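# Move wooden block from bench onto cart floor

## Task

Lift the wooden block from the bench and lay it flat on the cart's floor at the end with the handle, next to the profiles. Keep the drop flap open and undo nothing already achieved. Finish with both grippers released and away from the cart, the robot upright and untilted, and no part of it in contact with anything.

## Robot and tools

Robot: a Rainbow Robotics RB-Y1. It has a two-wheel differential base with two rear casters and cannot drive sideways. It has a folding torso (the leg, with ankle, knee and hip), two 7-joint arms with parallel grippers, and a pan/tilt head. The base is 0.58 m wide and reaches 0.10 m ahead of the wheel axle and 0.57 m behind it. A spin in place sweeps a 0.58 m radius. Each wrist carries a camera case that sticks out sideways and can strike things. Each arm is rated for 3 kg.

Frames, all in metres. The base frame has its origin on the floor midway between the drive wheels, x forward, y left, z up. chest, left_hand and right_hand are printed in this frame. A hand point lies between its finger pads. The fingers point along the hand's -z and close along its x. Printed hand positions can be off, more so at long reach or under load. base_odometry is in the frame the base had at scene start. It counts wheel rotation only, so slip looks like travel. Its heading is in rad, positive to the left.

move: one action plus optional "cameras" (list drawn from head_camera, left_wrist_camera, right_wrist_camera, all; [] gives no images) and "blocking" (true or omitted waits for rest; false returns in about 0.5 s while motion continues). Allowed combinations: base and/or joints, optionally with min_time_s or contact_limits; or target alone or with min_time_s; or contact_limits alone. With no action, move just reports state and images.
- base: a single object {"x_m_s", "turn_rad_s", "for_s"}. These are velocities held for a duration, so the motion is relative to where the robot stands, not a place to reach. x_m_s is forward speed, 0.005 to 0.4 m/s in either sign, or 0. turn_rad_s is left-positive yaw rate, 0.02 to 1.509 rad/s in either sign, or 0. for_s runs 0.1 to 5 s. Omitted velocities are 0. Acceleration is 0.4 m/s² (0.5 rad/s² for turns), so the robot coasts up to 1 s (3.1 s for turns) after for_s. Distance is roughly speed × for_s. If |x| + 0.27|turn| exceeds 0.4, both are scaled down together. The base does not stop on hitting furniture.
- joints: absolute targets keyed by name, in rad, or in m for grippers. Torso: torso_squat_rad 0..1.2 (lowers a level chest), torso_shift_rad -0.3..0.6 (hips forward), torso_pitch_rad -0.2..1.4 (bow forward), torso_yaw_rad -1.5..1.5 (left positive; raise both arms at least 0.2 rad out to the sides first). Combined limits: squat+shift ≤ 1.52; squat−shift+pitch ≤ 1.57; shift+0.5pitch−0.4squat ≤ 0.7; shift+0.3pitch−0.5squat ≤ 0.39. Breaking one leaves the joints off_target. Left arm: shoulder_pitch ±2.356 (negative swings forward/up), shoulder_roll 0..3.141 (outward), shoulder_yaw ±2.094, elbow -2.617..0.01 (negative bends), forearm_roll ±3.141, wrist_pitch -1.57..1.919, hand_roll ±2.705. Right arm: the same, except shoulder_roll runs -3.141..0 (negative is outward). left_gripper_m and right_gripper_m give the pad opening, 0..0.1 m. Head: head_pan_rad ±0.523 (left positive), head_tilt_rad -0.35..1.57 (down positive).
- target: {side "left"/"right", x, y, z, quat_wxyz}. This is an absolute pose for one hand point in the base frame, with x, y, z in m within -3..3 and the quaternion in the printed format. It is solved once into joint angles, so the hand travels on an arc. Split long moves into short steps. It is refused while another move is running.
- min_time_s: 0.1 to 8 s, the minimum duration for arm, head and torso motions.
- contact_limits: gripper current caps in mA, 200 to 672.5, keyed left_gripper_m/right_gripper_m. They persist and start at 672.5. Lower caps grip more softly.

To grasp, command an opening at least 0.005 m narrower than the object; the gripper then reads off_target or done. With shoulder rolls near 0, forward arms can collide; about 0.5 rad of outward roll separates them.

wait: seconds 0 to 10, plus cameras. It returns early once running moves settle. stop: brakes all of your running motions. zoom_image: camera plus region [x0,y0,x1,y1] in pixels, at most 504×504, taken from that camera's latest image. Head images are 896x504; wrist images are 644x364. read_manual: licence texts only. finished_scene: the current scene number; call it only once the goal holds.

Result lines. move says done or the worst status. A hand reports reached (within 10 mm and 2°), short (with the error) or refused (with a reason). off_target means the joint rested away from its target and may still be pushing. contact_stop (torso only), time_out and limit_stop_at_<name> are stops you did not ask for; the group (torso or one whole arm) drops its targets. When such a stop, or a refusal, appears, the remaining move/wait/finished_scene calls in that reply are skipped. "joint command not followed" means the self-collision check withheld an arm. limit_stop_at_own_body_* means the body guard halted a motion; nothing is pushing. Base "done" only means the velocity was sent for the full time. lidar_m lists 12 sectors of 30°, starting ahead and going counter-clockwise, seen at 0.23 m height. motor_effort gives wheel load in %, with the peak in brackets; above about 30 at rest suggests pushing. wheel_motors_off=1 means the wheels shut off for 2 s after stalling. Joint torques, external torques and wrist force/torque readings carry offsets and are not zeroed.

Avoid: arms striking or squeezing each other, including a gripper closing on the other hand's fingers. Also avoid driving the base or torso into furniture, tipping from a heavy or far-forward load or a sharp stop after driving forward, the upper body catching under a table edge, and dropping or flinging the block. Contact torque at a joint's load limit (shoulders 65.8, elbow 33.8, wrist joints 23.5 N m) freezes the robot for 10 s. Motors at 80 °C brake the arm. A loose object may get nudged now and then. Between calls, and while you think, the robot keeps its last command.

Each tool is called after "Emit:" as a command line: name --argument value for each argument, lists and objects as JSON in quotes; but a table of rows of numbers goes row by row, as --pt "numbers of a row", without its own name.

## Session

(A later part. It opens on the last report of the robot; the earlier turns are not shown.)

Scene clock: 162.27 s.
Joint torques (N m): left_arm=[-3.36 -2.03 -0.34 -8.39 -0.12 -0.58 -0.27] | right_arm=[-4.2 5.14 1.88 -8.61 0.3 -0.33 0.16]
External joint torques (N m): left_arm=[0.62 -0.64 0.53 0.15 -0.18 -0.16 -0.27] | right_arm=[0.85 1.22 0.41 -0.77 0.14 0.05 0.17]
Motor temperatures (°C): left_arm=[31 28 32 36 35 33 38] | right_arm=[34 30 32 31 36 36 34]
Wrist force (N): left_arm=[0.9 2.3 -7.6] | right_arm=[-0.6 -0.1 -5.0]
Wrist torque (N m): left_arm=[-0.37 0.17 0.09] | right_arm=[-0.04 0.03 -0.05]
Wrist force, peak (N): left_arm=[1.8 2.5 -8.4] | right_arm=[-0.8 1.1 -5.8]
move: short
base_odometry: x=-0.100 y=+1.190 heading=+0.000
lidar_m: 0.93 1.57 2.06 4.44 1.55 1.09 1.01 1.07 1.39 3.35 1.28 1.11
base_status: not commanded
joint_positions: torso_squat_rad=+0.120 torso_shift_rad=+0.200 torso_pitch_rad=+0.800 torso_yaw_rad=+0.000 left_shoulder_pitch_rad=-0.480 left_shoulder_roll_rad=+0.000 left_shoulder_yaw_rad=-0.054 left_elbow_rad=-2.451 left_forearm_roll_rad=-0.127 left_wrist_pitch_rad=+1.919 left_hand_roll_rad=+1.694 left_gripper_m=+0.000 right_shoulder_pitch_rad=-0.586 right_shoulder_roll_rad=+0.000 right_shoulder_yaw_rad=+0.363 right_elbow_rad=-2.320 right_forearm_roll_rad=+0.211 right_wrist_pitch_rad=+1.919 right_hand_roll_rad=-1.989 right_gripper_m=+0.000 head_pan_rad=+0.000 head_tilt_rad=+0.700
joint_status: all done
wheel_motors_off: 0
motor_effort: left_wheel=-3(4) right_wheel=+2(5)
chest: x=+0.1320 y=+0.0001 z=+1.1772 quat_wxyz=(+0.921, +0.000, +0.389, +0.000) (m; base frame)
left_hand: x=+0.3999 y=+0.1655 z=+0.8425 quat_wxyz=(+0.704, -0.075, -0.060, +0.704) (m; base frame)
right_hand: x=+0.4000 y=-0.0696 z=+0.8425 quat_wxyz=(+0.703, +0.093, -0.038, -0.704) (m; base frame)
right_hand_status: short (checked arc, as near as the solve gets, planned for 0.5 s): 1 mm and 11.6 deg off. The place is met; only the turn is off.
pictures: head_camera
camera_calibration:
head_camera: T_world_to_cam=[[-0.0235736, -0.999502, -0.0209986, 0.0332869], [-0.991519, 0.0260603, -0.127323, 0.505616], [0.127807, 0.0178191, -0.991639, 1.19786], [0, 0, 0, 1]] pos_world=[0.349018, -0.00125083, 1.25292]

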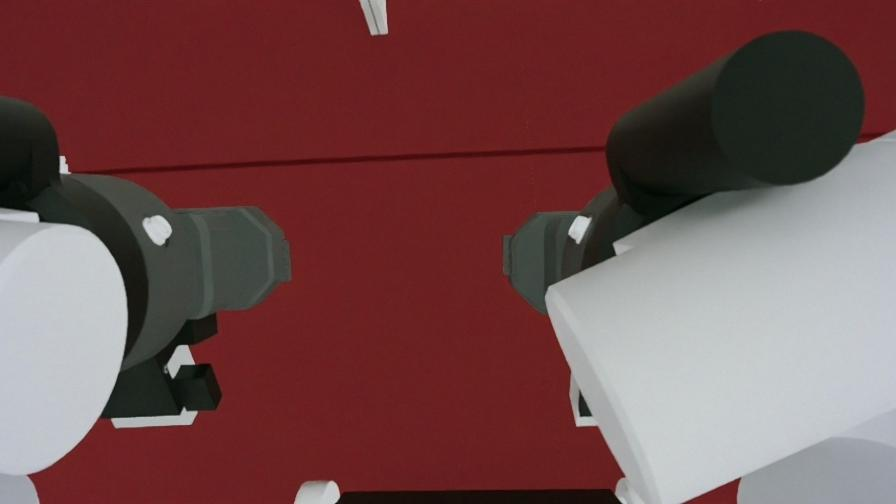

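Emit:
move --joints '{"torso_squat_rad":0.35,"torso_shift_rad":0.2,"torso_pitch_rad":0.6}' --cameras '[]'

Emit:
move --target '{"side":"left","x":0.36,"y":0.1655,"z":0.803,"quat_wxyz":[0.7071,0,0,0.7071]}' --cameras '[]'

Emit:
move --target '{"side":"right","x":0.36,"y":-0.0695,"z":0.803,"quat_wxyz":[0.7071,0,0,-0.7071]}' --cameras '["head_camera"]'

Emit:
move --joints '{"torso_squat_rad":0.05}' --cameras '[]'

Emit:
move --target '{"side":"left","x":0.319,"y":0.1655,"z":0.75,"quat_wxyz":[0.7071,0,0,0.7071]}' --cameras '[]'

Emit:
move --target '{"side":"right","x":0.319,"y":-0.0695,"z":0.75,"quat_wxyz":[0.7071,0,0,-0.7071]}' --cameras '["head_camera"]'

Emit:
move --joints '{"torso_squat_rad":0.4}' --cameras '[]'

Emit:
move --target '{"side":"left","x":0.319,"y":0.1655,"z":0.6,"quat_wxyz":[0.7071,0,0,0.7071]}' --cameras '[]'

Emit:
move --target '{"side":"right","x":0.319,"y":-0.0695,"z":0.6,"quat_wxyz":[0.7071,0,0,-0.7071]}' --cameras '[]'

Emit:
move --joints '{"torso_squat_rad":0.68}' --cameras '[]'

Emit:
move --target '{"side":"left","x":0.319,"y":0.1655,"z":0.45,"quat_wxyz":[0.7071,0,0,0.7071]}' --cameras '[]'

Emit:
move --target '{"side":"right","x":0.319,"y":-0.0695,"z":0.45,"quat_wxyz":[0.7071,0,0,-0.7071]}' --cameras '[]'

Emit:
move --joints '{"torso_squat_rad":0.88}' --cameras '[]'

Emit:
move --target '{"side":"left","x":0.319,"y":0.1655,"z":0.342,"quat_wxyz":[0.7071,0,0,0.7071]}' --cameras '[]'

Emit:
move --target '{"side":"right","x":0.319,"y":-0.0695,"z":0.342,"quat_wxyz":[0.7071,0,0,-0.7071]}' --cameras '["head_camera"]'

Scene clock: 172.70 s.
Joint torques (N m): left_arm=[-5.98 -1.84 -0.53 -8.03 -0.11 -1.08 -0.36] | right_arm=[-7.11 4.58 1.05 -8.33 0.37 -0.69 0.09]
External joint torques (N m): left_arm=[0.83 -0.84 0.04 0.09 -0.1 -0.28 -0.35] | right_arm=[0.67 1.12 0.39 -0.76 0.09 0.02 0.09]
Motor temperatures (°C): left_arm=[31 28 32 37 35 33 38] | right_arm=[34 30 32 31 36 36 34]
Wrist force (N): left_arm=[1.2 3.8 -7.2] | right_arm=[-0.7 -1.3 -4.0]
Wrist torque (N m): left_arm=[-0.47 0.18 0.06] | right_arm=[0.03 -0.01 -0.07]
Wrist force, peak (N): left_arm=[0.7 2.4 -8.6] | right_arm=[-1.3 -0.1 -5.6]
move: done
base_odometry: x=-0.100 y=+1.190 heading=+0.000
lidar_m: 0.92 1.57 2.06 4.44 1.55 1.07 1.02 1.07 1.39 3.35 1.27 1.09
base_status: not commanded
joint_positions: torso_squat_rad=+0.350 torso_shift_rad=+0.200 torso_pitch_rad=+0.600 torso_yaw_rad=+0.000 left_shoulder_pitch_rad=-0.480 left_shoulder_roll_rad=+0.000 left_shoulder_yaw_rad=-0.054 left_elbow_rad=-2.451 left_forearm_roll_rad=-0.127 left_wrist_pitch_rad=+1.919 left_hand_roll_rad=+1.694 left_gripper_m=+0.000 right_shoulder_pitch_rad=-0.586 right_shoulder_roll_rad=+0.000 right_shoulder_yaw_rad=+0.363 right_elbow_rad=-2.320 right_forearm_roll_rad=+0.211 right_wrist_pitch_rad=+1.919 right_hand_roll_rad=-1.989 right_gripper_m=+0.000 head_pan_rad=+0.000 head_tilt_rad=+0.700
joint_status: all done
wheel_motors_off: 0
motor_effort: left_wheel=-3(4) right_wheel=+3(6)
chest: x=+0.0773 y=+0.0001 z=+1.1804 quat_wxyz=(+0.955, +0.000, +0.295, +0.000) (m; base frame)
left_hand: x=+0.4063 y=+0.1655 z=+0.9056 quat_wxyz=(+0.694, -0.145, -0.130, +0.693) (m; base frame)
right_hand: x=+0.4065 y=-0.0696 z=+0.9056 quat_wxyz=(+0.696, +0.163, -0.108, -0.691) (m; base frame)
pictures: none
No camera images: "cameras" was empty.

Scene clock: 173.70 s.
Joint torques (N m): left_arm=[-6.81 -1.6 0.68 -8.51 0.11 -0.32 0.17] | right_arm=[-6.95 4.45 1.22 -8.43 0.15 -0.61 0.17]
External joint torques (N m): left_arm=[0.36 -0.58 1.28 0.19 0.05 -0.24 0.17] | right_arm=[0.83 0.99 0.56 -0.85 -0.13 0.1 0.17]
Motor temperatures (°C): left_arm=[31 28 32 37 35 33 38] | right_arm=[34 30 32 31 36 36 34]
Wrist force (N): left_arm=[0.9 1.2 -7.1] | right_arm=[-0.6 -1.7 -4.7]
Wrist torque (N m): left_arm=[-0.29 0.15 0.03] | right_arm=[0.08 0.00 -0.05]
Wrist force, peak (N): left_arm=[1.7 3.4 -8.7] | right_arm=[-0.8 -1.3 -5.3]
move: done
base_odometry: x=-0.100 y=+1.190 heading=+0.000
lidar_m: 0.93 1.57 2.07 4.43 1.55 1.09 1.03 1.06 1.41 3.34 1.26 1.09
base_status: not commanded
joint_positions: torso_squat_rad=+0.350 torso_shift_rad=+0.200 torso_pitch_rad=+0.600 torso_yaw_rad=+0.000 left_shoulder_pitch_rad=-0.468 left_shoulder_roll_rad=+0.000 left_shoulder_yaw_rad=-0.025 left_elbow_rad=-2.094 left_forearm_roll_rad=-0.067 left_wrist_pitch_rad=+1.919 left_hand_roll_rad=+1.718 left_gripper_m=+0.000 right_shoulder_pitch_rad=-0.586 right_shoulder_roll_rad=+0.000 right_shoulder_yaw_rad=+0.363 right_elbow_rad=-2.320 right_forearm_roll_rad=+0.211 right_wrist_pitch_rad=+1.919 right_hand_roll_rad=-1.989 right_gripper_m=+0.000 head_pan_rad=+0.000 head_tilt_rad=+0.700
joint_status: all done
wheel_motors_off: 0
motor_effort: left_wheel=-3(4) right_wheel=+4(5)
chest: x=+0.0773 y=+0.0001 z=+1.1803 quat_wxyz=(+0.955, +0.000, +0.295, +0.000) (m; base frame)
left_hand: x=+0.3600 y=+0.1654 z=+0.8025 quat_wxyz=(+0.707, -0.008, -0.006, +0.707) (m; base frame)
left_hand_status: reached (checked arc, as near as the solve gets, planned for 0.7 s): 1 mm and 1.2 deg off.
right_hand: x=+0.4065 y=-0.0696 z=+0.9056 quat_wxyz=(+0.696, +0.163, -0.108, -0.691) (m; base frame)
pictures: none
No camera images: "cameras" was empty.

Scene clock: 174.73 s.
Joint torques (N m): left_arm=[-6.47 -1.84 0.48 -8.55 0.13 -0.34 0.13] | right_arm=[-9.09 4.45 -1.28 -9.19 0 0.03 -0.03]
External joint torques (N m): left_arm=[0.7 -0.82 1.08 0.15 0.06 -0.26 0.13] | right_arm=[-0.79 0.76 -1.96 -1.08 -0.16 0.06 -0.03]
Motor temperatures (°C): left_arm=[31 28 32 37 35 33 38] | right_arm=[34 30 32 31 36 36 34]
Wrist force (N): left_arm=[0.7 2.1 -7.3] | right_arm=[-1.4 0.8 -5.2]
Wrist torque (N m): left_arm=[-0.38 0.18 0.04] | right_arm=[-0.08 -0.05 -0.05]
Wrist force, peak (N): left_arm=[0.8 1.6 -8.2] | right_arm=[-1.0 -1.2 -5.9]
move: done
base_odometry: x=-0.100 y=+1.190 heading=+0.000
lidar_m: 0.93 1.57 2.04 4.44 1.56 1.10 1.02 1.07 1.41 3.34 1.28 1.10
base_status: not commanded
joint_positions: torso_squat_rad=+0.350 torso_shift_rad=+0.200 torso_pitch_rad=+0.600 torso_yaw_rad=+0.000 left_shoulder_pitch_rad=-0.468 left_shoulder_roll_rad=+0.000 left_shoulder_yaw_rad=-0.024 left_elbow_rad=-2.094 left_forearm_roll_rad=-0.067 left_wrist_pitch_rad=+1.919 left_hand_roll_rad=+1.718 left_gripper_m=+0.000 right_shoulder_pitch_rad=-0.590 right_shoulder_roll_rad=+0.000 right_shoulder_yaw_rad=+0.321 right_elbow_rad=-1.952 right_forearm_roll_rad=+0.076 right_wrist_pitch_rad=+1.919 right_hand_roll_rad=-2.055 right_gripper_m=+0.000 head_pan_rad=+0.000 head_tilt_rad=+0.700
joint_status: all done
wheel_motors_off: 0
motor_effort: left_wheel=-3(4) right_wheel=+3(5)
chest: x=+0.0773 y=+0.0001 z=+1.1803 quat_wxyz=(+0.955, +0.000, +0.296, +0.000) (m; base frame)
left_hand: x=+0.3600 y=+0.1655 z=+0.8025 quat_wxyz=(+0.707, -0.008, -0.006, +0.707) (m; base frame)
right_hand: x=+0.3599 y=-0.0695 z=+0.8025 quat_wxyz=(+0.707, +0.008, -0.003, -0.707) (m; base frame)
right_hand_status: reached (checked arc, planned for 0.7 s): 0 mm and 0.9 deg off.
pictures: head_camera
camera_calibration:
head_camera: T_world_to_cam=[[-0.0188385, -0.999504, -0.0252335, 0.0366755], [-0.946469, 0.0259618, -0.321749, 0.677818], [0.322245, 0.0178214, -0.946489, 1.1397], [0, 0, 0, 1]] pos_world=[0.274963, -0.00125113, 1.29772]

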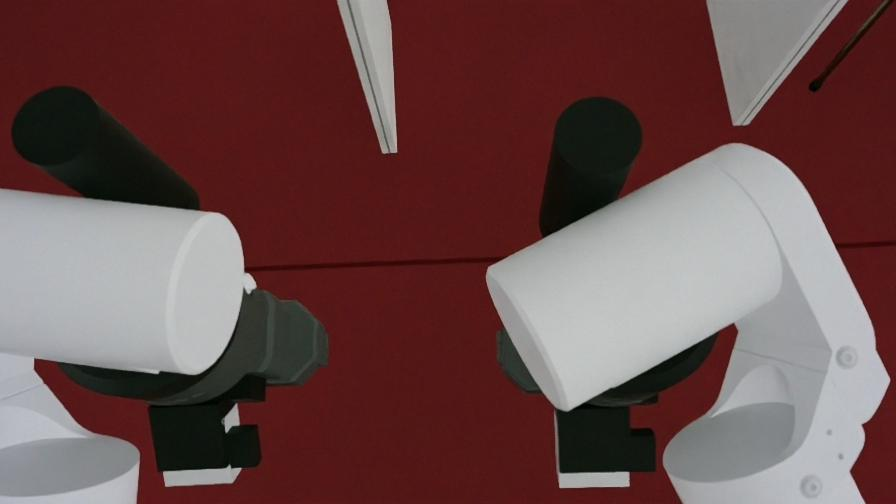

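Scene clock: 176.50 s.
Joint torques (N m): left_arm=[-6.99 -1.91 0.49 -8.56 0.2 -0.29 0.2] | right_arm=[-9.07 4.74 -0.89 -9.31 0.02 0.14 -0.09]
External joint torques (N m): left_arm=[0.18 -0.88 1.09 0.13 0.14 -0.21 0.2] | right_arm=[-0.78 1.04 -1.58 -1.2 -0.14 0.17 -0.09]
Motor temperatures (°C): left_arm=[31 28 32 37 35 33 38] | right_arm=[34 30 32 31 36 36 34]
Wrist force (N): left_arm=[0.4 1.3 -7.4] | right_arm=[-1.2 1.1 -4.9]
Wrist torque (N m): left_arm=[-0.31 0.10 0.10] | right_arm=[-0.12 -0.03 -0.08]
Wrist force, peak (N): left_arm=[0.9 1.1 -8.2] | right_arm=[-1.6 1.2 -5.3]
move: done
base_odometry: x=-0.100 y=+1.190 heading=+0.000
lidar_m: 0.93 1.57 2.05 4.44 1.56 1.08 1.02 1.08 1.41 3.36 1.27 1.09
base_status: not commanded
joint_positions: torso_squat_rad=+0.050 torso_shift_rad=+0.200 torso_pitch_rad=+0.600 torso_yaw_rad=+0.000 left_shoulder_pitch_rad=-0.468 left_shoulder_roll_rad=+0.000 left_shoulder_yaw_rad=-0.024 left_elbow_rad=-2.094 left_forearm_roll_rad=-0.067 left_wrist_pitch_rad=+1.919 left_hand_roll_rad=+1.718 left_gripper_m=+0.000 right_shoulder_pitch_rad=-0.590 right_shoulder_roll_rad=+0.000 right_shoulder_yaw_rad=+0.321 right_elbow_rad=-1.952 right_forearm_roll_rad=+0.076 right_wrist_pitch_rad=+1.919 right_hand_roll_rad=-2.055 right_gripper_m=+0.000 head_pan_rad=+0.000 head_tilt_rad=+0.700
joint_status: all done
wheel_motors_off: 0
motor_effort: left_wheel=-2(5) right_wheel=+2(5)
chest: x=+0.0857 y=+0.0001 z=+1.2210 quat_wxyz=(+0.955, +0.000, +0.296, +0.000) (m; base frame)
left_hand: x=+0.3683 y=+0.1655 z=+0.8432 quat_wxyz=(+0.707, -0.008, -0.006, +0.707) (m; base frame)
right_hand: x=+0.3682 y=-0.0695 z=+0.8432 quat_wxyz=(+0.707, +0.008, -0.002, -0.707) (m; base frame)
pictures: none
No camera images: "cameras" was empty.

Scene clock: 177.37 s.
Joint torques (N m): left_arm=[-4.76 -2.01 -1.05 -9.03 -0.01 0.01 0.13] | right_arm=[-9.18 4.48 -0.95 -9.08 0.09 0.16 -0.08]
External joint torques (N m): left_arm=[-0.62 -0.52 -0.34 -0.28 -0.08 0.05 0.13] | right_arm=[-0.88 0.79 -1.64 -0.97 -0.08 0.19 -0.08]
Motor temperatures (°C): left_arm=[31 28 32 37 35 33 38] | right_arm=[34 30 32 31 36 36 34]
Wrist force (N): left_arm=[0.6 1.7 -7.5] | right_arm=[-1.4 0.8 -4.5]
Wrist torque (N m): left_arm=[-0.35 0.11 0.03] | right_arm=[-0.07 -0.03 -0.07]
Wrist force, peak (N): left_arm=[0.0 1.8 -9.1] | right_arm=[-0.9 0.9 -5.5]
move: done
base_odometry: x=-0.100 y=+1.190 heading=+0.000
lidar_m: 0.93 1.57 2.06 4.44 1.54 1.08 1.02 1.08 1.41 3.36 1.27 1.10
base_status: not commanded
joint_positions: torso_squat_rad=+0.050 torso_shift_rad=+0.200 torso_pitch_rad=+0.600 torso_yaw_rad=+0.000 left_shoulder_pitch_rad=-0.276 left_shoulder_roll_rad=+0.003 left_shoulder_yaw_rad=-0.092 left_elbow_rad=-1.886 left_forearm_roll_rad=-0.070 left_wrist_pitch_rad=+1.553 left_hand_roll_rad=+1.744 left_gripper_m=+0.000 right_shoulder_pitch_rad=-0.590 right_shoulder_roll_rad=+0.000 right_shoulder_yaw_rad=+0.321 right_elbow_rad=-1.952 right_forearm_roll_rad=+0.076 right_wrist_pitch_rad=+1.919 right_hand_roll_rad=-2.055 right_gripper_m=+0.000 head_pan_rad=+0.000 head_tilt_rad=+0.700
joint_status: all done
wheel_motors_off: 0
motor_effort: left_wheel=-4(5) right_wheel=+4(5)
chest: x=+0.0856 y=+0.0001 z=+1.2211 quat_wxyz=(+0.955, +0.000, +0.296, +0.000) (m; base frame)
left_hand: x=+0.3186 y=+0.1656 z=+0.7506 quat_wxyz=(+0.707, +0.000, +0.000, +0.707) (m; base frame)
left_hand_status: reached (checked arc, planned for 0.5 s): 1 mm and 0.0 deg off.
right_hand: x=+0.3682 y=-0.0695 z=+0.8432 quat_wxyz=(+0.707, +0.008, -0.002, -0.707) (m; base frame)
pictures: none
No camera images: "cameras" was empty.

Scene clock: 178.20 s.
Joint torques (N m): left_arm=[-4.17 -1.94 -0.65 -8.83 -0.07 -0.02 0.15] | right_arm=[-5.9 4.25 0.94 -9.51 0.3 0.22 -0.21]
External joint torques (N m): left_arm=[-0.05 -0.46 0.05 -0.08 -0.14 0.02 0.15] | right_arm=[-0.55 0.27 -0.04 -1.35 0.13 0.22 -0.21]
Motor temperatures (°C): left_arm=[31 28 32 37 35 33 38] | right_arm=[34 30 32 31 36 36 34]
Wrist force (N): left_arm=[0.3 1.3 -8.0] | right_arm=[-1.3 0.7 -4.9]
Wrist torque (N m): left_arm=[-0.30 0.11 0.05] | right_arm=[-0.08 -0.02 -0.08]
Wrist force, peak (N): left_arm=[0.8 1.9 -8.3] | right_arm=[-1.2 0.6 -5.8]
move: done
base_odometry: x=-0.100 y=+1.190 heading=+0.000
lidar_m: 0.92 1.55 2.05 4.43 1.56 1.08 1.02 1.07 1.41 3.35 1.27 1.07
base_status: not commanded
joint_positions: torso_squat_rad=+0.050 torso_shift_rad=+0.200 torso_pitch_rad=+0.600 torso_yaw_rad=+0.000 left_shoulder_pitch_rad=-0.276 left_shoulder_roll_rad=+0.003 left_shoulder_yaw_rad=-0.092 left_elbow_rad=-1.886 left_forearm_roll_rad=-0.070 left_wrist_pitch_rad=+1.553 left_hand_roll_rad=+1.744 left_gripper_m=+0.000 right_shoulder_pitch_rad=-0.417 right_shoulder_roll_rad=-0.029 right_shoulder_yaw_rad=+0.410 right_elbow_rad=-1.749 right_forearm_roll_rad=+0.105 right_wrist_pitch_rad=+1.573 right_hand_roll_rad=-2.110 right_gripper_m=+0.000 head_pan_rad=+0.000 head_tilt_rad=+0.700
joint_status: all done
wheel_motors_off: 0
motor_effort: left_wheel=-3(4) right_wheel=+2(5)
chest: x=+0.0856 y=+0.0001 z=+1.2211 quat_wxyz=(+0.955, +0.000, +0.296, +0.000) (m; base frame)
left_hand: x=+0.3186 y=+0.1656 z=+0.7507 quat_wxyz=(+0.707, +0.000, +0.000, +0.707) (m; base frame)
right_hand: x=+0.3185 y=-0.0698 z=+0.7507 quat_wxyz=(+0.707, +0.000, +0.000, -0.707) (m; base frame)
right_hand_status: reached (checked arc, planned for 0.5 s): 1 mm and 0.0 deg off.
pictures: head_camera
camera_calibration:
head_camera: T_world_to_cam=[[-0.0189344, -0.999502, -0.0252601, 0.0379219], [-0.946477, 0.0260605, -0.321716, 0.698727], [0.322214, 0.0178166, -0.946499, 1.17557], [0, 0, 0, 1]] pos_world=[0.283263, -0.00125082, 1.33842]

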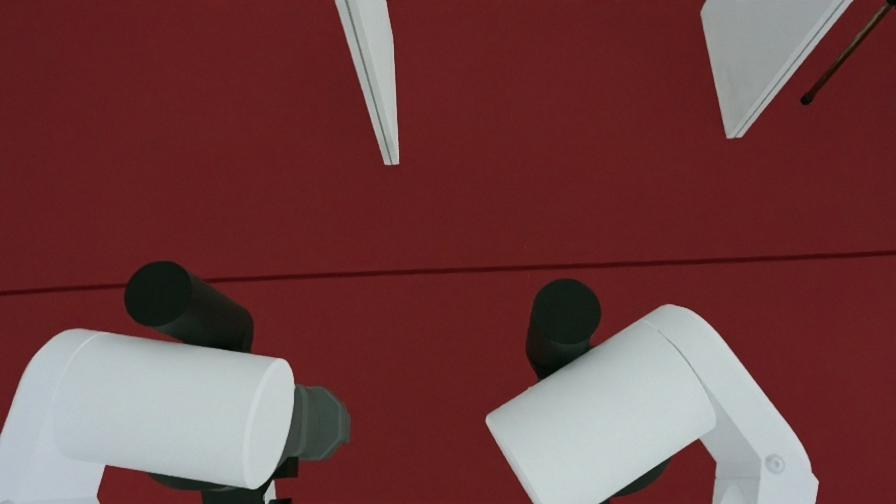

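Scene clock: 180.17 s.
Joint torques (N m): left_arm=[-4.47 -1.99 -0.81 -8.91 0.03 -0.09 0.2] | right_arm=[-5.93 4.43 1.17 -9.43 0.25 0.28 -0.19]
External joint torques (N m): left_arm=[-0.35 -0.51 -0.11 -0.16 -0.04 -0.05 0.2] | right_arm=[-0.58 0.45 0.2 -1.27 0.08 0.28 -0.19]
Motor temperatures (°C): left_arm=[31 28 32 37 35 33 38] | right_arm=[34 30 32 31 36 36 34]
Wrist force (N): left_arm=[0.6 1.9 -7.7] | right_arm=[-1.6 0.8 -4.9]
Wrist torque (N m): left_arm=[-0.37 0.14 0.08] | right_arm=[-0.06 -0.07 -0.06]
Wrist force, peak (N): left_arm=[0.6 1.4 -8.7] | right_arm=[-1.5 0.6 -5.4]
move: done
base_odometry: x=-0.100 y=+1.190 heading=+0.000
lidar_m: 0.93 1.57 2.06 4.43 1.54 1.09 1.02 1.07 1.41 3.36 1.28 1.10
base_status: not commanded
joint_positions: torso_squat_rad=+0.400 torso_shift_rad=+0.200 torso_pitch_rad=+0.600 torso_yaw_rad=+0.000 left_shoulder_pitch_rad=-0.276 left_shoulder_roll_rad=+0.003 left_shoulder_yaw_rad=-0.092 left_elbow_rad=-1.886 left_forearm_roll_rad=-0.070 left_wrist_pitch_rad=+1.553 left_hand_roll_rad=+1.744 left_gripper_m=+0.000 right_shoulder_pitch_rad=-0.417 right_shoulder_roll_rad=-0.029 right_shoulder_yaw_rad=+0.410 right_elbow_rad=-1.749 right_forearm_roll_rad=+0.105 right_wrist_pitch_rad=+1.573 right_hand_roll_rad=-2.110 right_gripper_m=+0.000 head_pan_rad=+0.000 head_tilt_rad=+0.700
joint_status: all done
wheel_motors_off: 0
motor_effort: left_wheel=-4(5) right_wheel=+2(6)
chest: x=+0.0748 y=+0.0001 z=+1.1678 quat_wxyz=(+0.955, +0.000, +0.295, +0.000) (m; base frame)
left_hand: x=+0.3078 y=+0.1656 z=+0.6974 quat_wxyz=(+0.707, +0.000, +0.000, +0.707) (m; base frame)
right_hand: x=+0.3077 y=-0.0698 z=+0.6974 quat_wxyz=(+0.707, +0.000, +0.000, -0.707) (m; base frame)
pictures: none
No camera images: "cameras" was empty.

Scene clock: 181.37 s.
Joint torques (N m): left_arm=[-4.85 -1.75 0.99 -7.01 0.12 -0.2 0.2] | right_arm=[-6.28 4.41 1.46 -9 0.2 0.2 -0.08]
External joint torques (N m): left_arm=[0.79 -0.7 1.37 0.62 0.06 -0.16 0.2] | right_arm=[-0.93 0.43 0.49 -0.84 0.03 0.2 -0.08]
Motor temperatures (°C): left_arm=[31 28 32 37 35 33 38] | right_arm=[34 30 32 31 36 36 34]
Wrist force (N): left_arm=[0.5 1.4 -7.4] | right_arm=[-1.4 0.9 -5.0]
Wrist torque (N m): left_arm=[-0.33 0.12 0.07] | right_arm=[-0.08 -0.05 -0.07]
Wrist force, peak (N): left_arm=[1.3 1.3 -8.7] | right_arm=[-1.4 1.2 -5.2]
move: done
base_odometry: x=-0.100 y=+1.190 heading=+0.000
lidar_m: 0.92 1.57 2.04 4.44 1.53 1.07 1.02 1.07 1.41 3.34 1.26 1.10
base_status: not commanded
joint_positions: torso_squat_rad=+0.400 torso_shift_rad=+0.200 torso_pitch_rad=+0.600 torso_yaw_rad=+0.000 left_shoulder_pitch_rad=-0.439 left_shoulder_roll_rad=+0.026 left_shoulder_yaw_rad=-0.048 left_elbow_rad=-1.361 left_forearm_roll_rad=-0.043 left_wrist_pitch_rad=+1.180 left_hand_roll_rad=+1.777 left_gripper_m=+0.000 right_shoulder_pitch_rad=-0.417 right_shoulder_roll_rad=-0.029 right_shoulder_yaw_rad=+0.410 right_elbow_rad=-1.749 right_forearm_roll_rad=+0.105 right_wrist_pitch_rad=+1.573 right_hand_roll_rad=-2.110 right_gripper_m=+0.000 head_pan_rad=+0.000 head_tilt_rad=+0.700
joint_status: all done
wheel_motors_off: 0
motor_effort: left_wheel=-4(5) right_wheel=+4(5)
chest: x=+0.0748 y=+0.0001 z=+1.1678 quat_wxyz=(+0.955, +0.000, +0.296, +0.000) (m; base frame)
left_hand: x=+0.3190 y=+0.1654 z=+0.6002 quat_wxyz=(+0.707, +0.000, +0.000, +0.707) (m; base frame)
left_hand_status: reached (checked arc, planned for 0.9 s): 0 mm and 0.0 deg off.
right_hand: x=+0.3077 y=-0.0698 z=+0.6974 quat_wxyz=(+0.707, +0.000, +0.000, -0.707) (m; base frame)
pictures: none
No camera images: "cameras" was empty.

Scene clock: 182.57 s.
Joint torques (N m): left_arm=[-4.93 -1.9 0.78 -7.27 0.13 0.04 0.19] | right_arm=[-8.1 5.11 -1.46 -7.3 -0.06 0.22 -0.2]
External joint torques (N m): left_arm=[0.72 -0.85 1.16 0.37 0.06 0.08 0.19] | right_arm=[-1.15 1.29 -2.02 -0.22 -0.22 0.23 -0.2]
Motor temperatures (°C): left_arm=[31 28 32 37 35 33 38] | right_arm=[34 30 32 31 36 36 34]
Wrist force (N): left_arm=[1.8 1.2 -7.3] | right_arm=[-1.1 0.2 -5.1]
Wrist torque (N m): left_arm=[-0.35 0.31 0.04] | right_arm=[0.00 0.00 -0.08]
Wrist force, peak (N): left_arm=[0.3 1.6 -8.7] | right_arm=[-2.6 0.0 -5.6]
move: done
base_odometry: x=-0.100 y=+1.190 heading=+0.000
lidar_m: 0.92 1.56 2.05 4.43 1.55 1.09 1.02 1.07 1.41 3.34 1.27 1.11
base_status: not commanded
joint_positions: torso_squat_rad=+0.400 torso_shift_rad=+0.200 torso_pitch_rad=+0.600 torso_yaw_rad=+0.000 left_shoulder_pitch_rad=-0.439 left_shoulder_roll_rad=+0.026 left_shoulder_yaw_rad=-0.048 left_elbow_rad=-1.361 left_forearm_roll_rad=-0.043 left_wrist_pitch_rad=+1.180 left_hand_roll_rad=+1.777 left_gripper_m=+0.000 right_shoulder_pitch_rad=-0.579 right_shoulder_roll_rad=-0.012 right_shoulder_yaw_rad=+0.357 right_elbow_rad=-1.204 right_forearm_roll_rad=+0.070 right_wrist_pitch_rad=+1.177 right_hand_roll_rad=-2.141 right_gripper_m=+0.000 head_pan_rad=+0.000 head_tilt_rad=+0.700
joint_status: all done
wheel_motors_off: 0
motor_effort: left_wheel=-4(4) right_wheel=+4(5)
chest: x=+0.0748 y=+0.0001 z=+1.1678 quat_wxyz=(+0.955, +0.000, +0.296, +0.000) (m; base frame)
left_hand: x=+0.3190 y=+0.1654 z=+0.6002 quat_wxyz=(+0.707, +0.000, +0.000, +0.707) (m; base frame)
right_hand: x=+0.3187 y=-0.0697 z=+0.6003 quat_wxyz=(+0.707, +0.000, +0.000, -0.707) (m; base frame)
right_hand_status: reached (checked arc, planned for 0.9 s): 0 mm and 0.0 deg off.
pictures: none
No camera images: "cameras" was empty.

Scene clock: 184.27 s.
Joint torques (N m): left_arm=[-4.77 -1.65 0.79 -7.24 0.22 -0.08 0.2] | right_arm=[-7.82 5.2 -1.49 -7.31 -0.15 0.21 -0.29]
External joint torques (N m): left_arm=[0.87 -0.6 1.18 0.39 0.16 -0.04 0.2] | right_arm=[-0.87 1.38 -2.05 -0.23 -0.3 0.21 -0.29]
Motor temperatures (°C): left_arm=[31 28 32 37 35 33 38] | right_arm=[34 30 32 31 36 36 34]
Wrist force (N): left_arm=[1.2 1.7 -7.4] | right_arm=[-1.3 0.9 -4.4]
Wrist torque (N m): left_arm=[-0.36 0.20 0.05] | right_arm=[-0.07 -0.02 -0.10]
Wrist force, peak (N): left_arm=[1.3 1.4 -8.3] | right_arm=[-1.6 0.5 -5.4]
move: done
base_odometry: x=-0.100 y=+1.190 heading=+0.000
lidar_m: 0.91 1.56 2.05 4.44 1.54 1.09 1.02 1.07 1.41 3.33 1.27 1.09
base_status: not commanded
joint_positions: torso_squat_rad=+0.680 torso_shift_rad=+0.200 torso_pitch_rad=+0.600 torso_yaw_rad=+0.000 left_shoulder_pitch_rad=-0.439 left_shoulder_roll_rad=+0.026 left_shoulder_yaw_rad=-0.048 left_elbow_rad=-1.361 left_forearm_roll_rad=-0.043 left_wrist_pitch_rad=+1.180 left_hand_roll_rad=+1.777 left_gripper_m=+0.000 right_shoulder_pitch_rad=-0.579 right_shoulder_roll_rad=-0.012 right_shoulder_yaw_rad=+0.357 right_elbow_rad=-1.204 right_forearm_roll_rad=+0.070 right_wrist_pitch_rad=+1.177 right_hand_roll_rad=-2.141 right_gripper_m=+0.000 head_pan_rad=+0.000 head_tilt_rad=+0.700
joint_status: all done
wheel_motors_off: 0
motor_effort: left_wheel=-4(5) right_wheel=+3(6)
chest: x=+0.0548 y=+0.0001 z=+1.0693 quat_wxyz=(+0.955, +0.000, +0.295, +0.000) (m; base frame)
left_hand: x=+0.2990 y=+0.1654 z=+0.5018 quat_wxyz=(+0.707, +0.000, +0.000, +0.707) (m; base frame)
right_hand: x=+0.2987 y=-0.0697 z=+0.5019 quat_wxyz=(+0.707, +0.000, +0.000, -0.707) (m; base frame)
pictures: none
No camera images: "cameras" was empty.

Scene clock: 185.40 s.
Joint torques (N m): left_arm=[-6.64 -0.59 1.01 -5.27 0.05 -0.15 0.24] | right_arm=[-8.24 5.18 -1.46 -7.47 0 0.18 -0.2]
External joint torques (N m): left_arm=[1.41 -0.32 1.11 0.95 -0.01 -0.11 0.24] | right_arm=[-1.29 1.35 -2.02 -0.4 -0.16 0.18 -0.2]
Motor temperatures (°C): left_arm=[31 28 32 37 35 33 38] | right_arm=[34 30 32 31 36 36 34]
Wrist force (N): left_arm=[0.7 1.6 -7.9] | right_arm=[-1.3 0.9 -5.0]
Wrist torque (N m): left_arm=[-0.37 0.16 0.09] | right_arm=[-0.10 -0.05 -0.09]
Wrist force, peak (N): left_arm=[0.8 1.1 -8.6] | right_arm=[-1.6 1.1 -5.3]
move: done
base_odometry: x=-0.100 y=+1.190 heading=+0.000
lidar_m: 0.92 1.58 2.06 4.44 1.54 1.09 1.03 1.06 1.41 3.36 1.27 1.10
base_status: not commanded
joint_positions: torso_squat_rad=+0.680 torso_shift_rad=+0.200 torso_pitch_rad=+0.600 torso_yaw_rad=+0.000 left_shoulder_pitch_rad=-0.666 left_shoulder_roll_rad=+0.050 left_shoulder_yaw_rad=-0.006 left_elbow_rad=-0.884 left_forearm_roll_rad=-0.015 left_wrist_pitch_rad=+0.919 left_hand_roll_rad=+1.800 left_gripper_m=+0.000 right_shoulder_pitch_rad=-0.579 right_shoulder_roll_rad=-0.012 right_shoulder_yaw_rad=+0.357 right_elbow_rad=-1.204 right_forearm_roll_rad=+0.070 right_wrist_pitch_rad=+1.177 right_hand_roll_rad=-2.141 right_gripper_m=+0.000 head_pan_rad=+0.000 head_tilt_rad=+0.700
joint_status: all done
wheel_motors_off: 0
motor_effort: left_wheel=-4(5) right_wheel=+3(5)
chest: x=+0.0548 y=+0.0001 z=+1.0693 quat_wxyz=(+0.955, +0.000, +0.296, +0.000) (m; base frame)
left_hand: x=+0.3191 y=+0.1654 z=+0.4503 quat_wxyz=(+0.707, +0.000, +0.000, +0.707) (m; base frame)
left_hand_status: reached (checked arc, planned for 0.8 s): 0 mm and 0.0 deg off.
right_hand: x=+0.2987 y=-0.0697 z=+0.5019 quat_wxyz=(+0.707, +0.000, +0.000, -0.707) (m; base frame)
pictures: none
No camera images: "cameras" was empty.

Scene clock: 186.67 s.
Joint torques (N m): left_arm=[-7.02 -1.24 1.51 -5.54 0.08 -0.09 0.23] | right_arm=[-10.27 4.14 0.87 -5.12 -0.09 0.26 -0.22]
External joint torques (N m): left_arm=[1.02 -0.97 1.6 0.67 0.02 -0.05 0.22] | right_arm=[-0.35 1.18 0.99 0.15 -0.21 0.26 -0.22]
Motor temperatures (°C): left_arm=[31 28 32 37 35 33 38] | right_arm=[34 30 32 31 36 36 34]
Wrist force (N): left_arm=[1.2 1.8 -7.7] | right_arm=[-1.8 1.3 -4.9]
Wrist torque (N m): left_arm=[-0.38 0.21 0.07] | right_arm=[-0.13 -0.08 -0.09]
Wrist force, peak (N): left_arm=[1.1 2.0 -8.3] | right_arm=[0.4 0.9 -5.8]
move: done
base_odometry: x=-0.100 y=+1.190 heading=+0.000
lidar_m: 0.91 1.57 2.05 4.43 1.56 1.08 1.02 1.07 1.42 3.35 1.27 1.10
base_status: not commanded
joint_positions: torso_squat_rad=+0.680 torso_shift_rad=+0.200 torso_pitch_rad=+0.600 torso_yaw_rad=+0.000 left_shoulder_pitch_rad=-0.666 left_shoulder_roll_rad=+0.050 left_shoulder_yaw_rad=-0.006 left_elbow_rad=-0.884 left_forearm_roll_rad=-0.015 left_wrist_pitch_rad=+0.919 left_hand_roll_rad=+1.800 left_gripper_m=+0.000 right_shoulder_pitch_rad=-0.872 right_shoulder_roll_rad=+0.000 right_shoulder_yaw_rad=+0.395 right_elbow_rad=-0.604 right_forearm_roll_rad=-0.053 right_wrist_pitch_rad=+0.839 right_hand_roll_rad=-2.205 right_gripper_m=+0.000 head_pan_rad=+0.000 head_tilt_rad=+0.700
joint_status: all done
wheel_motors_off: 0
motor_effort: left_wheel=-4(5) right_wheel=+2(5)
chest: x=+0.0549 y=+0.0001 z=+1.0693 quat_wxyz=(+0.955, +0.000, +0.296, +0.000) (m; base frame)
left_hand: x=+0.3191 y=+0.1655 z=+0.4502 quat_wxyz=(+0.707, +0.000, +0.000, +0.707) (m; base frame)
right_hand: x=+0.3191 y=-0.0699 z=+0.4501 quat_wxyz=(+0.707, +0.001, +0.000, -0.707) (m; base frame)
right_hand_status: reached (checked arc, planned for 0.9 s): 0 mm and 0.1 deg off.
pictures: none
No camera images: "cameras" was empty.

Scene clock: 188.17 s.
Joint torques (N m): left_arm=[-6.98 -0.88 1.11 -5.68 0.05 -0.17 0.15] | right_arm=[-10.33 4.24 1.18 -5.18 0 0.1 -0.13]
External joint torques (N m): left_arm=[1.07 -0.61 1.2 0.54 0 -0.13 0.15] | right_arm=[-0.41 1.28 1.3 0.09 -0.12 0.11 -0.13]
Motor temperatures (°C): left_arm=[31 28 32 37 35 33 38] | right_arm=[34 30 32 31 36 36 34]
Wrist force (N): left_arm=[1.2 1.4 -7.5] | right_arm=[-1.8 0.7 -4.6]
Wrist torque (N m): left_arm=[-0.31 0.24 0.06] | right_arm=[-0.09 -0.09 -0.06]
Wrist force, peak (N): left_arm=[0.6 1.1 -8.8] | right_arm=[-1.5 1.3 -5.6]
move: done
base_odometry: x=-0.100 y=+1.190 heading=+0.000
lidar_m: 0.92 1.56 2.04 4.43 1.54 1.09 1.02 1.07 1.42 3.36 1.27 1.11
base_status: not commanded
joint_positions: torso_squat_rad=+0.880 torso_shift_rad=+0.200 torso_pitch_rad=+0.600 torso_yaw_rad=+0.000 left_shoulder_pitch_rad=-0.666 left_shoulder_roll_rad=+0.050 left_shoulder_yaw_rad=-0.006 left_elbow_rad=-0.884 left_forearm_roll_rad=-0.015 left_wrist_pitch_rad=+0.919 left_hand_roll_rad=+1.800 left_gripper_m=+0.000 right_shoulder_pitch_rad=-0.872 right_shoulder_roll_rad=+0.000 right_shoulder_yaw_rad=+0.395 right_elbow_rad=-0.604 right_forearm_roll_rad=-0.053 right_wrist_pitch_rad=+0.839 right_hand_roll_rad=-2.205 right_gripper_m=+0.000 head_pan_rad=+0.000 head_tilt_rad=+0.700
joint_status: all done
wheel_motors_off: 0
motor_effort: left_wheel=-3(5) right_wheel=+3(4)
chest: x=+0.0353 y=+0.0001 z=+0.9730 quat_wxyz=(+0.955, +0.000, +0.296, +0.000) (m; base frame)
left_hand: x=+0.2995 y=+0.1654 z=+0.3539 quat_wxyz=(+0.707, +0.000, +0.000, +0.707) (m; base frame)
right_hand: x=+0.2995 y=-0.0700 z=+0.3538 quat_wxyz=(+0.707, +0.001, +0.000, -0.707) (m; base frame)
pictures: none
No camera images: "cameras" was empty.

Scene clock: 189.10 s.
Joint torques (N m): left_arm=[-8.35 -0.54 1.38 -4.62 0.04 -0.1 0.04] | right_arm=[-10.52 3.65 1.29 -5.57 -0.04 0.09 -0.16]
External joint torques (N m): left_arm=[1.57 -0.99 1.36 0.8 -0.02 -0.06 0.04] | right_arm=[-0.6 0.69 1.41 -0.31 -0.17 0.09 -0.16]
Motor temperatures (°C): left_arm=[31 28 32 36 35 33 38] | right_arm=[34 30 32 31 36 36 34]
Wrist force (N): left_arm=[1.0 1.2 -7.6] | right_arm=[-1.1 0.7 -4.7]
Wrist torque (N m): left_arm=[-0.29 0.20 0.09] | right_arm=[-0.06 -0.02 -0.07]
Wrist force, peak (N): left_arm=[1.2 2.0 -8.5] | right_arm=[-1.2 1.2 -5.4]
move: done
base_odometry: x=-0.100 y=+1.190 heading=+0.000
lidar_m: 0.92 1.56 2.05 4.43 1.55 1.08 1.02 1.08 1.40 3.35 1.27 1.10
base_status: not commanded
joint_positions: torso_squat_rad=+0.880 torso_shift_rad=+0.200 torso_pitch_rad=+0.600 torso_yaw_rad=+0.000 left_shoulder_pitch_rad=-0.825 left_shoulder_roll_rad=+0.068 left_shoulder_yaw_rad=+0.020 left_elbow_rad=-0.611 left_forearm_roll_rad=+0.008 left_wrist_pitch_rad=+0.797 left_hand_roll_rad=+1.802 left_gripper_m=+0.000 right_shoulder_pitch_rad=-0.872 right_shoulder_roll_rad=+0.000 right_shoulder_yaw_rad=+0.395 right_elbow_rad=-0.604 right_forearm_roll_rad=-0.053 right_wrist_pitch_rad=+0.839 right_hand_roll_rad=-2.205 right_gripper_m=+0.000 head_pan_rad=+0.000 head_tilt_rad=+0.700
joint_status: all done
wheel_motors_off: 0
motor_effort: left_wheel=-4(5) right_wheel=+3(5)
chest: x=+0.0353 y=+0.0001 z=+0.9730 quat_wxyz=(+0.955, +0.000, +0.296, +0.000) (m; base frame)
left_hand: x=+0.3191 y=+0.1654 z=+0.3425 quat_wxyz=(+0.707, -0.001, -0.001, +0.707) (m; base frame)
left_hand_status: reached (checked arc, planned for 0.6 s): 1 mm and 0.2 deg off.
right_hand: x=+0.2995 y=-0.0700 z=+0.3538 quat_wxyz=(+0.707, +0.001, +0.000, -0.707) (m; base frame)
pictures: none
No camera images: "cameras" was empty.

Scene clock: 190.10 s.
Joint torques (N m): left_arm=[-8.43 -0.2 1.42 -4.59 0.18 -0.19 0.18] | right_arm=[-12.32 2.54 0.02 -3.23 0.23 0.09 -0.29]
External joint torques (N m): left_arm=[1.49 -0.66 1.4 0.83 0.12 -0.15 0.18] | right_arm=[-0.88 0.48 0.44 0.47 0.12 0.24 -0.28]
Motor temperatures (°C): left_arm=[31 28 32 36 35 33 38] | right_arm=[34 30 32 31 36 36 34]
Wrist force (N): left_arm=[0.5 1.4 -7.6] | right_arm=[-0.9 0.2 -4.8]
Wrist torque (N m): left_arm=[-0.31 0.11 0.09] | right_arm=[-0.01 -0.01 -0.06]
Wrist force, peak (N): left_arm=[1.1 1.6 -8.4] | right_arm=[-1.7 1.4 -4.8]
move: short
base_odometry: x=-0.100 y=+1.190 heading=+0.000
lidar_m: 0.92 1.57 2.06 4.43 1.56 1.08 1.02 1.06 1.41 3.36 1.26 1.10
base_status: not commanded
joint_positions: torso_squat_rad=+0.880 torso_shift_rad=+0.200 torso_pitch_rad=+0.600 torso_yaw_rad=+0.000 left_shoulder_pitch_rad=-0.825 left_shoulder_roll_rad=+0.068 left_shoulder_yaw_rad=+0.020 left_elbow_rad=-0.611 left_forearm_roll_rad=+0.008 left_wrist_pitch_rad=+0.797 left_hand_roll_rad=+1.802 left_gripper_m=+0.000 right_shoulder_pitch_rad=-1.048 right_shoulder_roll_rad=+0.000 right_shoulder_yaw_rad=+0.652 right_elbow_rad=-0.267 right_forearm_roll_rad=-0.343 right_wrist_pitch_rad=+0.569 right_hand_roll_rad=-2.243 right_gripper_m=+0.000 head_pan_rad=+0.000 head_tilt_rad=+0.700
joint_status: all done
wheel_motors_off: 0
motor_effort: left_wheel=-3(4) right_wheel=+3(5)
chest: x=+0.0353 y=+0.0001 z=+0.9730 quat_wxyz=(+0.955, +0.000, +0.296, +0.000) (m; base frame)
left_hand: x=+0.3190 y=+0.1655 z=+0.3425 quat_wxyz=(+0.707, -0.001, -0.001, +0.707) (m; base frame)
right_hand: x=+0.3184 y=-0.0698 z=+0.3432 quat_wxyz=(+0.707, +0.037, -0.008, -0.707) (m; base frame)
right_hand_status: short (checked arc, as near as the solve gets, planned for 0.7 s): 1 mm and 4.3 deg off. The place is met; only the turn is off.
pictures: head_camera
camera_calibration:
head_camera: T_world_to_cam=[[-0.0189336, -0.999501, -0.0252642, 0.0307067], [-0.946467, 0.0260616, -0.321745, 0.571331], [0.322243, 0.0178199, -0.946489, 0.95693], [0, 0, 0, 1]] pos_world=[0.232963, -0.00125082, 1.09032]

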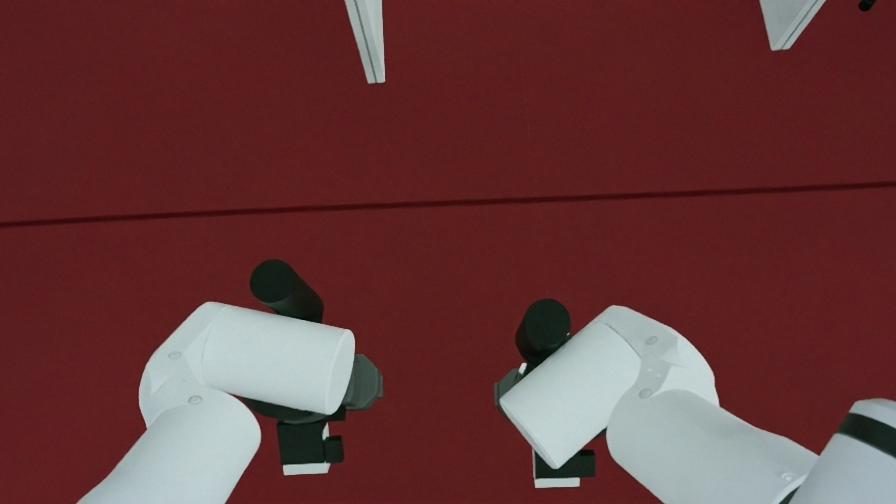

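Emit:
move --joints '{"torso_squat_rad":0.95}' --cameras '[]'

Emit:
move --joints '{"right_shoulder_pitch_rad":-0.872,"right_shoulder_roll_rad":0,"right_shoulder_yaw_rad":0.395,"right_elbow_rad":-0.604,"right_forearm_roll_rad":-0.053,"right_wrist_pitch_rad":0.839,"right_hand_roll_rad":-2.205}' --cameras '[]'

Emit:
move --target '{"side":"left","x":0.319,"y":0.1655,"z":0.342,"quat_wxyz":[0.7071,0,0,0.7071]}' --cameras '[]'

Emit:
move --target '{"side":"right","x":0.319,"y":-0.0695,"z":0.342,"quat_wxyz":[0.7071,0,0,-0.7071]}' --cameras '["head_camera"]'

Scene clock: 193.70 s.
Joint torques (N m): left_arm=[-9 -0.64 1.19 -4.83 0.07 -0.24 0.17] | right_arm=[-12.05 2.69 -0.02 -3.47 0.13 -0.08 -0.26]
External joint torques (N m): left_arm=[0.91 -1.09 1.17 0.59 0.02 -0.19 0.17] | right_arm=[-0.61 0.63 0.4 0.22 0.02 0.06 -0.26]
Motor temperatures (°C): left_arm=[31 28 32 36 35 33 38] | right_arm=[34 30 32 31 36 36 34]
Wrist force (N): left_arm=[0.4 1.3 -7.2] | right_arm=[-0.9 0.7 -4.7]
Wrist torque (N m): left_arm=[-0.33 0.11 0.07] | right_arm=[-0.10 -0.02 -0.10]
Wrist force, peak (N): left_arm=[0.7 1.5 -8.8] | right_arm=[-1.1 0.7 -5.2]
move: done
base_odometry: x=-0.100 y=+1.190 heading=+0.000
lidar_m: 0.91 1.57 2.04 4.43 1.56 1.09 1.03 1.07 1.42 3.35 1.27 1.09
base_status: not commanded
joint_positions: torso_squat_rad=+0.950 torso_shift_rad=+0.200 torso_pitch_rad=+0.600 torso_yaw_rad=+0.000 left_shoulder_pitch_rad=-0.825 left_shoulder_roll_rad=+0.068 left_shoulder_yaw_rad=+0.020 left_elbow_rad=-0.611 left_forearm_roll_rad=+0.008 left_wrist_pitch_rad=+0.797 left_hand_roll_rad=+1.802 left_gripper_m=+0.000 right_shoulder_pitch_rad=-1.048 right_shoulder_roll_rad=+0.000 right_shoulder_yaw_rad=+0.652 right_elbow_rad=-0.267 right_forearm_roll_rad=-0.343 right_wrist_pitch_rad=+0.569 right_hand_roll_rad=-2.243 right_gripper_m=+0.000 head_pan_rad=+0.000 head_tilt_rad=+0.700
joint_status: all done
wheel_motors_off: 0
motor_effort: left_wheel=-3(4) right_wheel=+4(6)
chest: x=+0.0276 y=+0.0001 z=+0.9350 quat_wxyz=(+0.955, +0.000, +0.296, +0.000) (m; base frame)
left_hand: x=+0.3113 y=+0.1655 z=+0.3044 quat_wxyz=(+0.707, -0.001, -0.001, +0.707) (m; base frame)
right_hand: x=+0.3106 y=-0.0699 z=+0.3052 quat_wxyz=(+0.707, +0.037, -0.008, -0.707) (m; base frame)
pictures: none
No camera images: "cameras" was empty.

Scene clock: 194.67 s.
Joint torques (N m): left_arm=[-8.98 -0.08 1.33 -4.75 0.13 -0.13 0.11] | right_arm=[-9.4 3.65 -1.75 -6.17 -0.1 -0.16 0.06]
External joint torques (N m): left_arm=[0.94 -0.53 1.31 0.67 0.08 -0.09 0.11] | right_arm=[0.52 0.68 -1.63 -0.9 -0.22 -0.16 0.06]
Motor temperatures (°C): left_arm=[31 28 32 36 35 33 38] | right_arm=[34 30 32 31 36 36 34]
Wrist force (N): left_arm=[1.3 1.3 -7.7] | right_arm=[-1.1 0.7 -5.1]
Wrist torque (N m): left_arm=[-0.29 0.23 0.06] | right_arm=[-0.06 -0.05 -0.07]
Wrist force, peak (N): left_arm=[1.1 2.0 -8.3] | right_arm=[-1.6 0.8 -5.5]
move: done
base_odometry: x=-0.100 y=+1.190 heading=+0.000
lidar_m: 0.92 1.56 2.06 4.43 1.56 1.08 1.03 1.07 1.39 3.34 1.27 1.10
base_status: not commanded
joint_positions: torso_squat_rad=+0.950 torso_shift_rad=+0.200 torso_pitch_rad=+0.600 torso_yaw_rad=+0.000 left_shoulder_pitch_rad=-0.825 left_shoulder_roll_rad=+0.068 left_shoulder_yaw_rad=+0.020 left_elbow_rad=-0.611 left_forearm_roll_rad=+0.008 left_wrist_pitch_rad=+0.797 left_hand_roll_rad=+1.802 left_gripper_m=+0.000 right_shoulder_pitch_rad=-0.872 right_shoulder_roll_rad=+0.000 right_shoulder_yaw_rad=+0.395 right_elbow_rad=-0.604 right_forearm_roll_rad=-0.053 right_wrist_pitch_rad=+0.839 right_hand_roll_rad=-2.205 right_gripper_m=+0.000 head_pan_rad=+0.000 head_tilt_rad=+0.700
joint_status: all done
wheel_motors_off: 0
motor_effort: left_wheel=-3(4) right_wheel=+4(5)
chest: x=+0.0276 y=+0.0001 z=+0.9350 quat_wxyz=(+0.955, +0.000, +0.296, +0.000) (m; base frame)
left_hand: x=+0.3113 y=+0.1655 z=+0.3044 quat_wxyz=(+0.707, -0.001, -0.001, +0.707) (m; base frame)
right_hand: x=+0.2916 y=-0.0699 z=+0.3156 quat_wxyz=(+0.707, +0.001, +0.000, -0.707) (m; base frame)
pictures: none
No camera images: "cameras" was empty.

Scene clock: 195.70 s.
Joint torques (N m): left_arm=[-8.54 -0.77 -0.18 -7.51 -0.02 -0.43 -0.23] | right_arm=[-9.38 3.93 -1.63 -5.71 -0.27 0.02 0.26]
External joint torques (N m): left_arm=[0.66 -0.88 -0.17 -0.54 -0.08 -0.41 -0.23] | right_arm=[0.54 0.97 -1.51 -0.45 -0.39 0.03 0.26]
Motor temperatures (°C): left_arm=[31 28 32 36 35 33 38] | right_arm=[34 30 32 31 36 36 34]
Wrist force (N): left_arm=[1.6 1.0 -7.5] | right_arm=[-1.2 0.5 -4.6]
Wrist torque (N m): left_arm=[-0.24 0.27 0.05] | right_arm=[-0.06 -0.01 -0.09]
Wrist force, peak (N): left_arm=[1.2 2.2 -8.4] | right_arm=[-1.8 0.7 -5.4]
move: done
base_odometry: x=-0.100 y=+1.190 heading=+0.000
lidar_m: 0.93 1.57 2.05 4.44 1.54 1.08 1.02 1.07 1.40 3.35 1.27 1.10
base_status: not commanded
joint_positions: torso_squat_rad=+0.950 torso_shift_rad=+0.200 torso_pitch_rad=+0.600 torso_yaw_rad=+0.000 left_shoulder_pitch_rad=-0.692 left_shoulder_roll_rad=+0.062 left_shoulder_yaw_rad=+0.003 left_elbow_rad=-0.989 left_forearm_roll_rad=+0.000 left_wrist_pitch_rad=+1.057 left_hand_roll_rad=+1.789 left_gripper_m=+0.000 right_shoulder_pitch_rad=-0.872 right_shoulder_roll_rad=+0.000 right_shoulder_yaw_rad=+0.395 right_elbow_rad=-0.604 right_forearm_roll_rad=-0.053 right_wrist_pitch_rad=+0.839 right_hand_roll_rad=-2.205 right_gripper_m=+0.000 head_pan_rad=+0.000 head_tilt_rad=+0.700
joint_status: all done
wheel_motors_off: 0
motor_effort: left_wheel=-4(5) right_wheel=+3(5)
chest: x=+0.0276 y=+0.0001 z=+0.9350 quat_wxyz=(+0.955, +0.000, +0.296, +0.000) (m; base frame)
left_hand: x=+0.3190 y=+0.1656 z=+0.3424 quat_wxyz=(+0.707, +0.003, +0.002, +0.707) (m; base frame)
left_hand_status: reached (checked arc, planned for 0.7 s): 0 mm and 0.5 deg off.
right_hand: x=+0.2917 y=-0.0699 z=+0.3157 quat_wxyz=(+0.707, +0.001, +0.000, -0.707) (m; base frame)
pictures: none
No camera images: "cameras" was empty.

Scene clock: 196.43 s.
Joint torques (N m): left_arm=[-8.74 -0.92 -0.25 -7.5 -0.06 -0.45 -0.18] | right_arm=[-11.43 2.72 -2.09 -6.47 -0.1 0.08 0.08]
External joint torques (N m): left_arm=[0.46 -1.03 -0.24 -0.53 -0.12 -0.43 -0.18] | right_arm=[-0.48 0.26 -1.77 -0.43 -0.24 0.06 0.08]
Motor temperatures (°C): left_arm=[31 28 32 36 35 33 38] | right_arm=[34 30 32 31 36 36 34]
Wrist force (N): left_arm=[1.7 1.3 -7.4] | right_arm=[-1.2 0.7 -5.1]
Wrist torque (N m): left_arm=[-0.32 0.25 0.10] | right_arm=[-0.05 -0.02 -0.07]
Wrist force, peak (N): left_arm=[1.0 1.1 -8.5] | right_arm=[-1.9 -0.3 -5.8]
move: done
base_odometry: x=-0.100 y=+1.190 heading=+0.000
lidar_m: 0.92 1.57 2.05 4.43 1.55 1.08 1.01 1.06 1.42 3.36 1.26 1.10
base_status: not commanded
joint_positions: torso_squat_rad=+0.950 torso_shift_rad=+0.200 torso_pitch_rad=+0.600 torso_yaw_rad=+0.000 left_shoulder_pitch_rad=-0.692 left_shoulder_roll_rad=+0.062 left_shoulder_yaw_rad=+0.003 left_elbow_rad=-0.989 left_forearm_roll_rad=+0.000 left_wrist_pitch_rad=+1.057 left_hand_roll_rad=+1.789 left_gripper_m=+0.000 right_shoulder_pitch_rad=-0.885 right_shoulder_roll_rad=-0.028 right_shoulder_yaw_rad=+0.374 right_elbow_rad=-0.736 right_forearm_roll_rad=-0.080 right_wrist_pitch_rad=+0.986 right_hand_roll_rad=-2.172 right_gripper_m=+0.000 head_pan_rad=+0.000 head_tilt_rad=+0.700
joint_status: all done
wheel_motors_off: 0
motor_effort: left_wheel=-4(5) right_wheel=+2(5)
chest: x=+0.0276 y=+0.0001 z=+0.9350 quat_wxyz=(+0.955, +0.000, +0.296, +0.000) (m; base frame)
left_hand: x=+0.3190 y=+0.1656 z=+0.3424 quat_wxyz=(+0.707, +0.003, +0.002, +0.707) (m; base frame)
right_hand: x=+0.3191 y=-0.0693 z=+0.3410 quat_wxyz=(+0.707, -0.005, +0.001, -0.707) (m; base frame)
right_hand_status: reached (checked arc, planned for 0.4 s): 1 mm and 0.6 deg off.
pictures: head_camera
camera_calibration:
head_camera: T_world_to_cam=[[-0.0189336, -0.999501, -0.0252642, 0.0296009], [-0.946467, 0.0260616, -0.321745, 0.551817], [0.322243, 0.0178199, -0.946489, 0.923445], [0, 0, 0, 1]] pos_world=[0.225263, -0.00125082, 1.05232]

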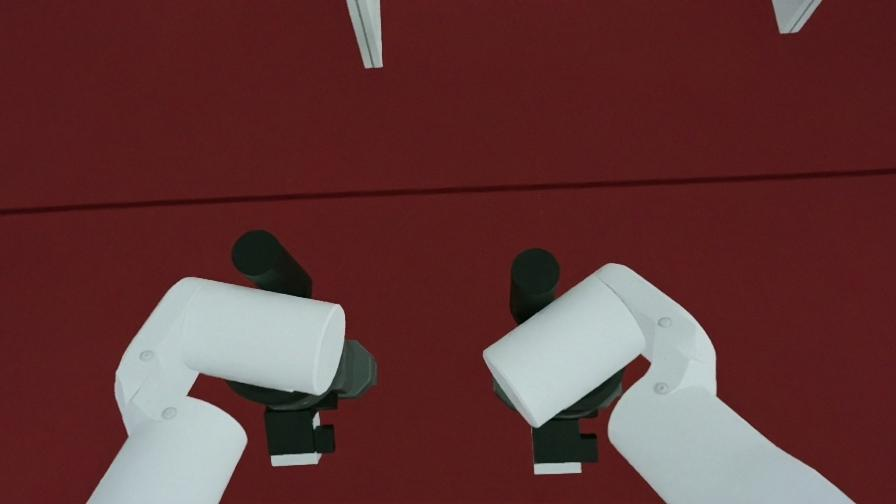

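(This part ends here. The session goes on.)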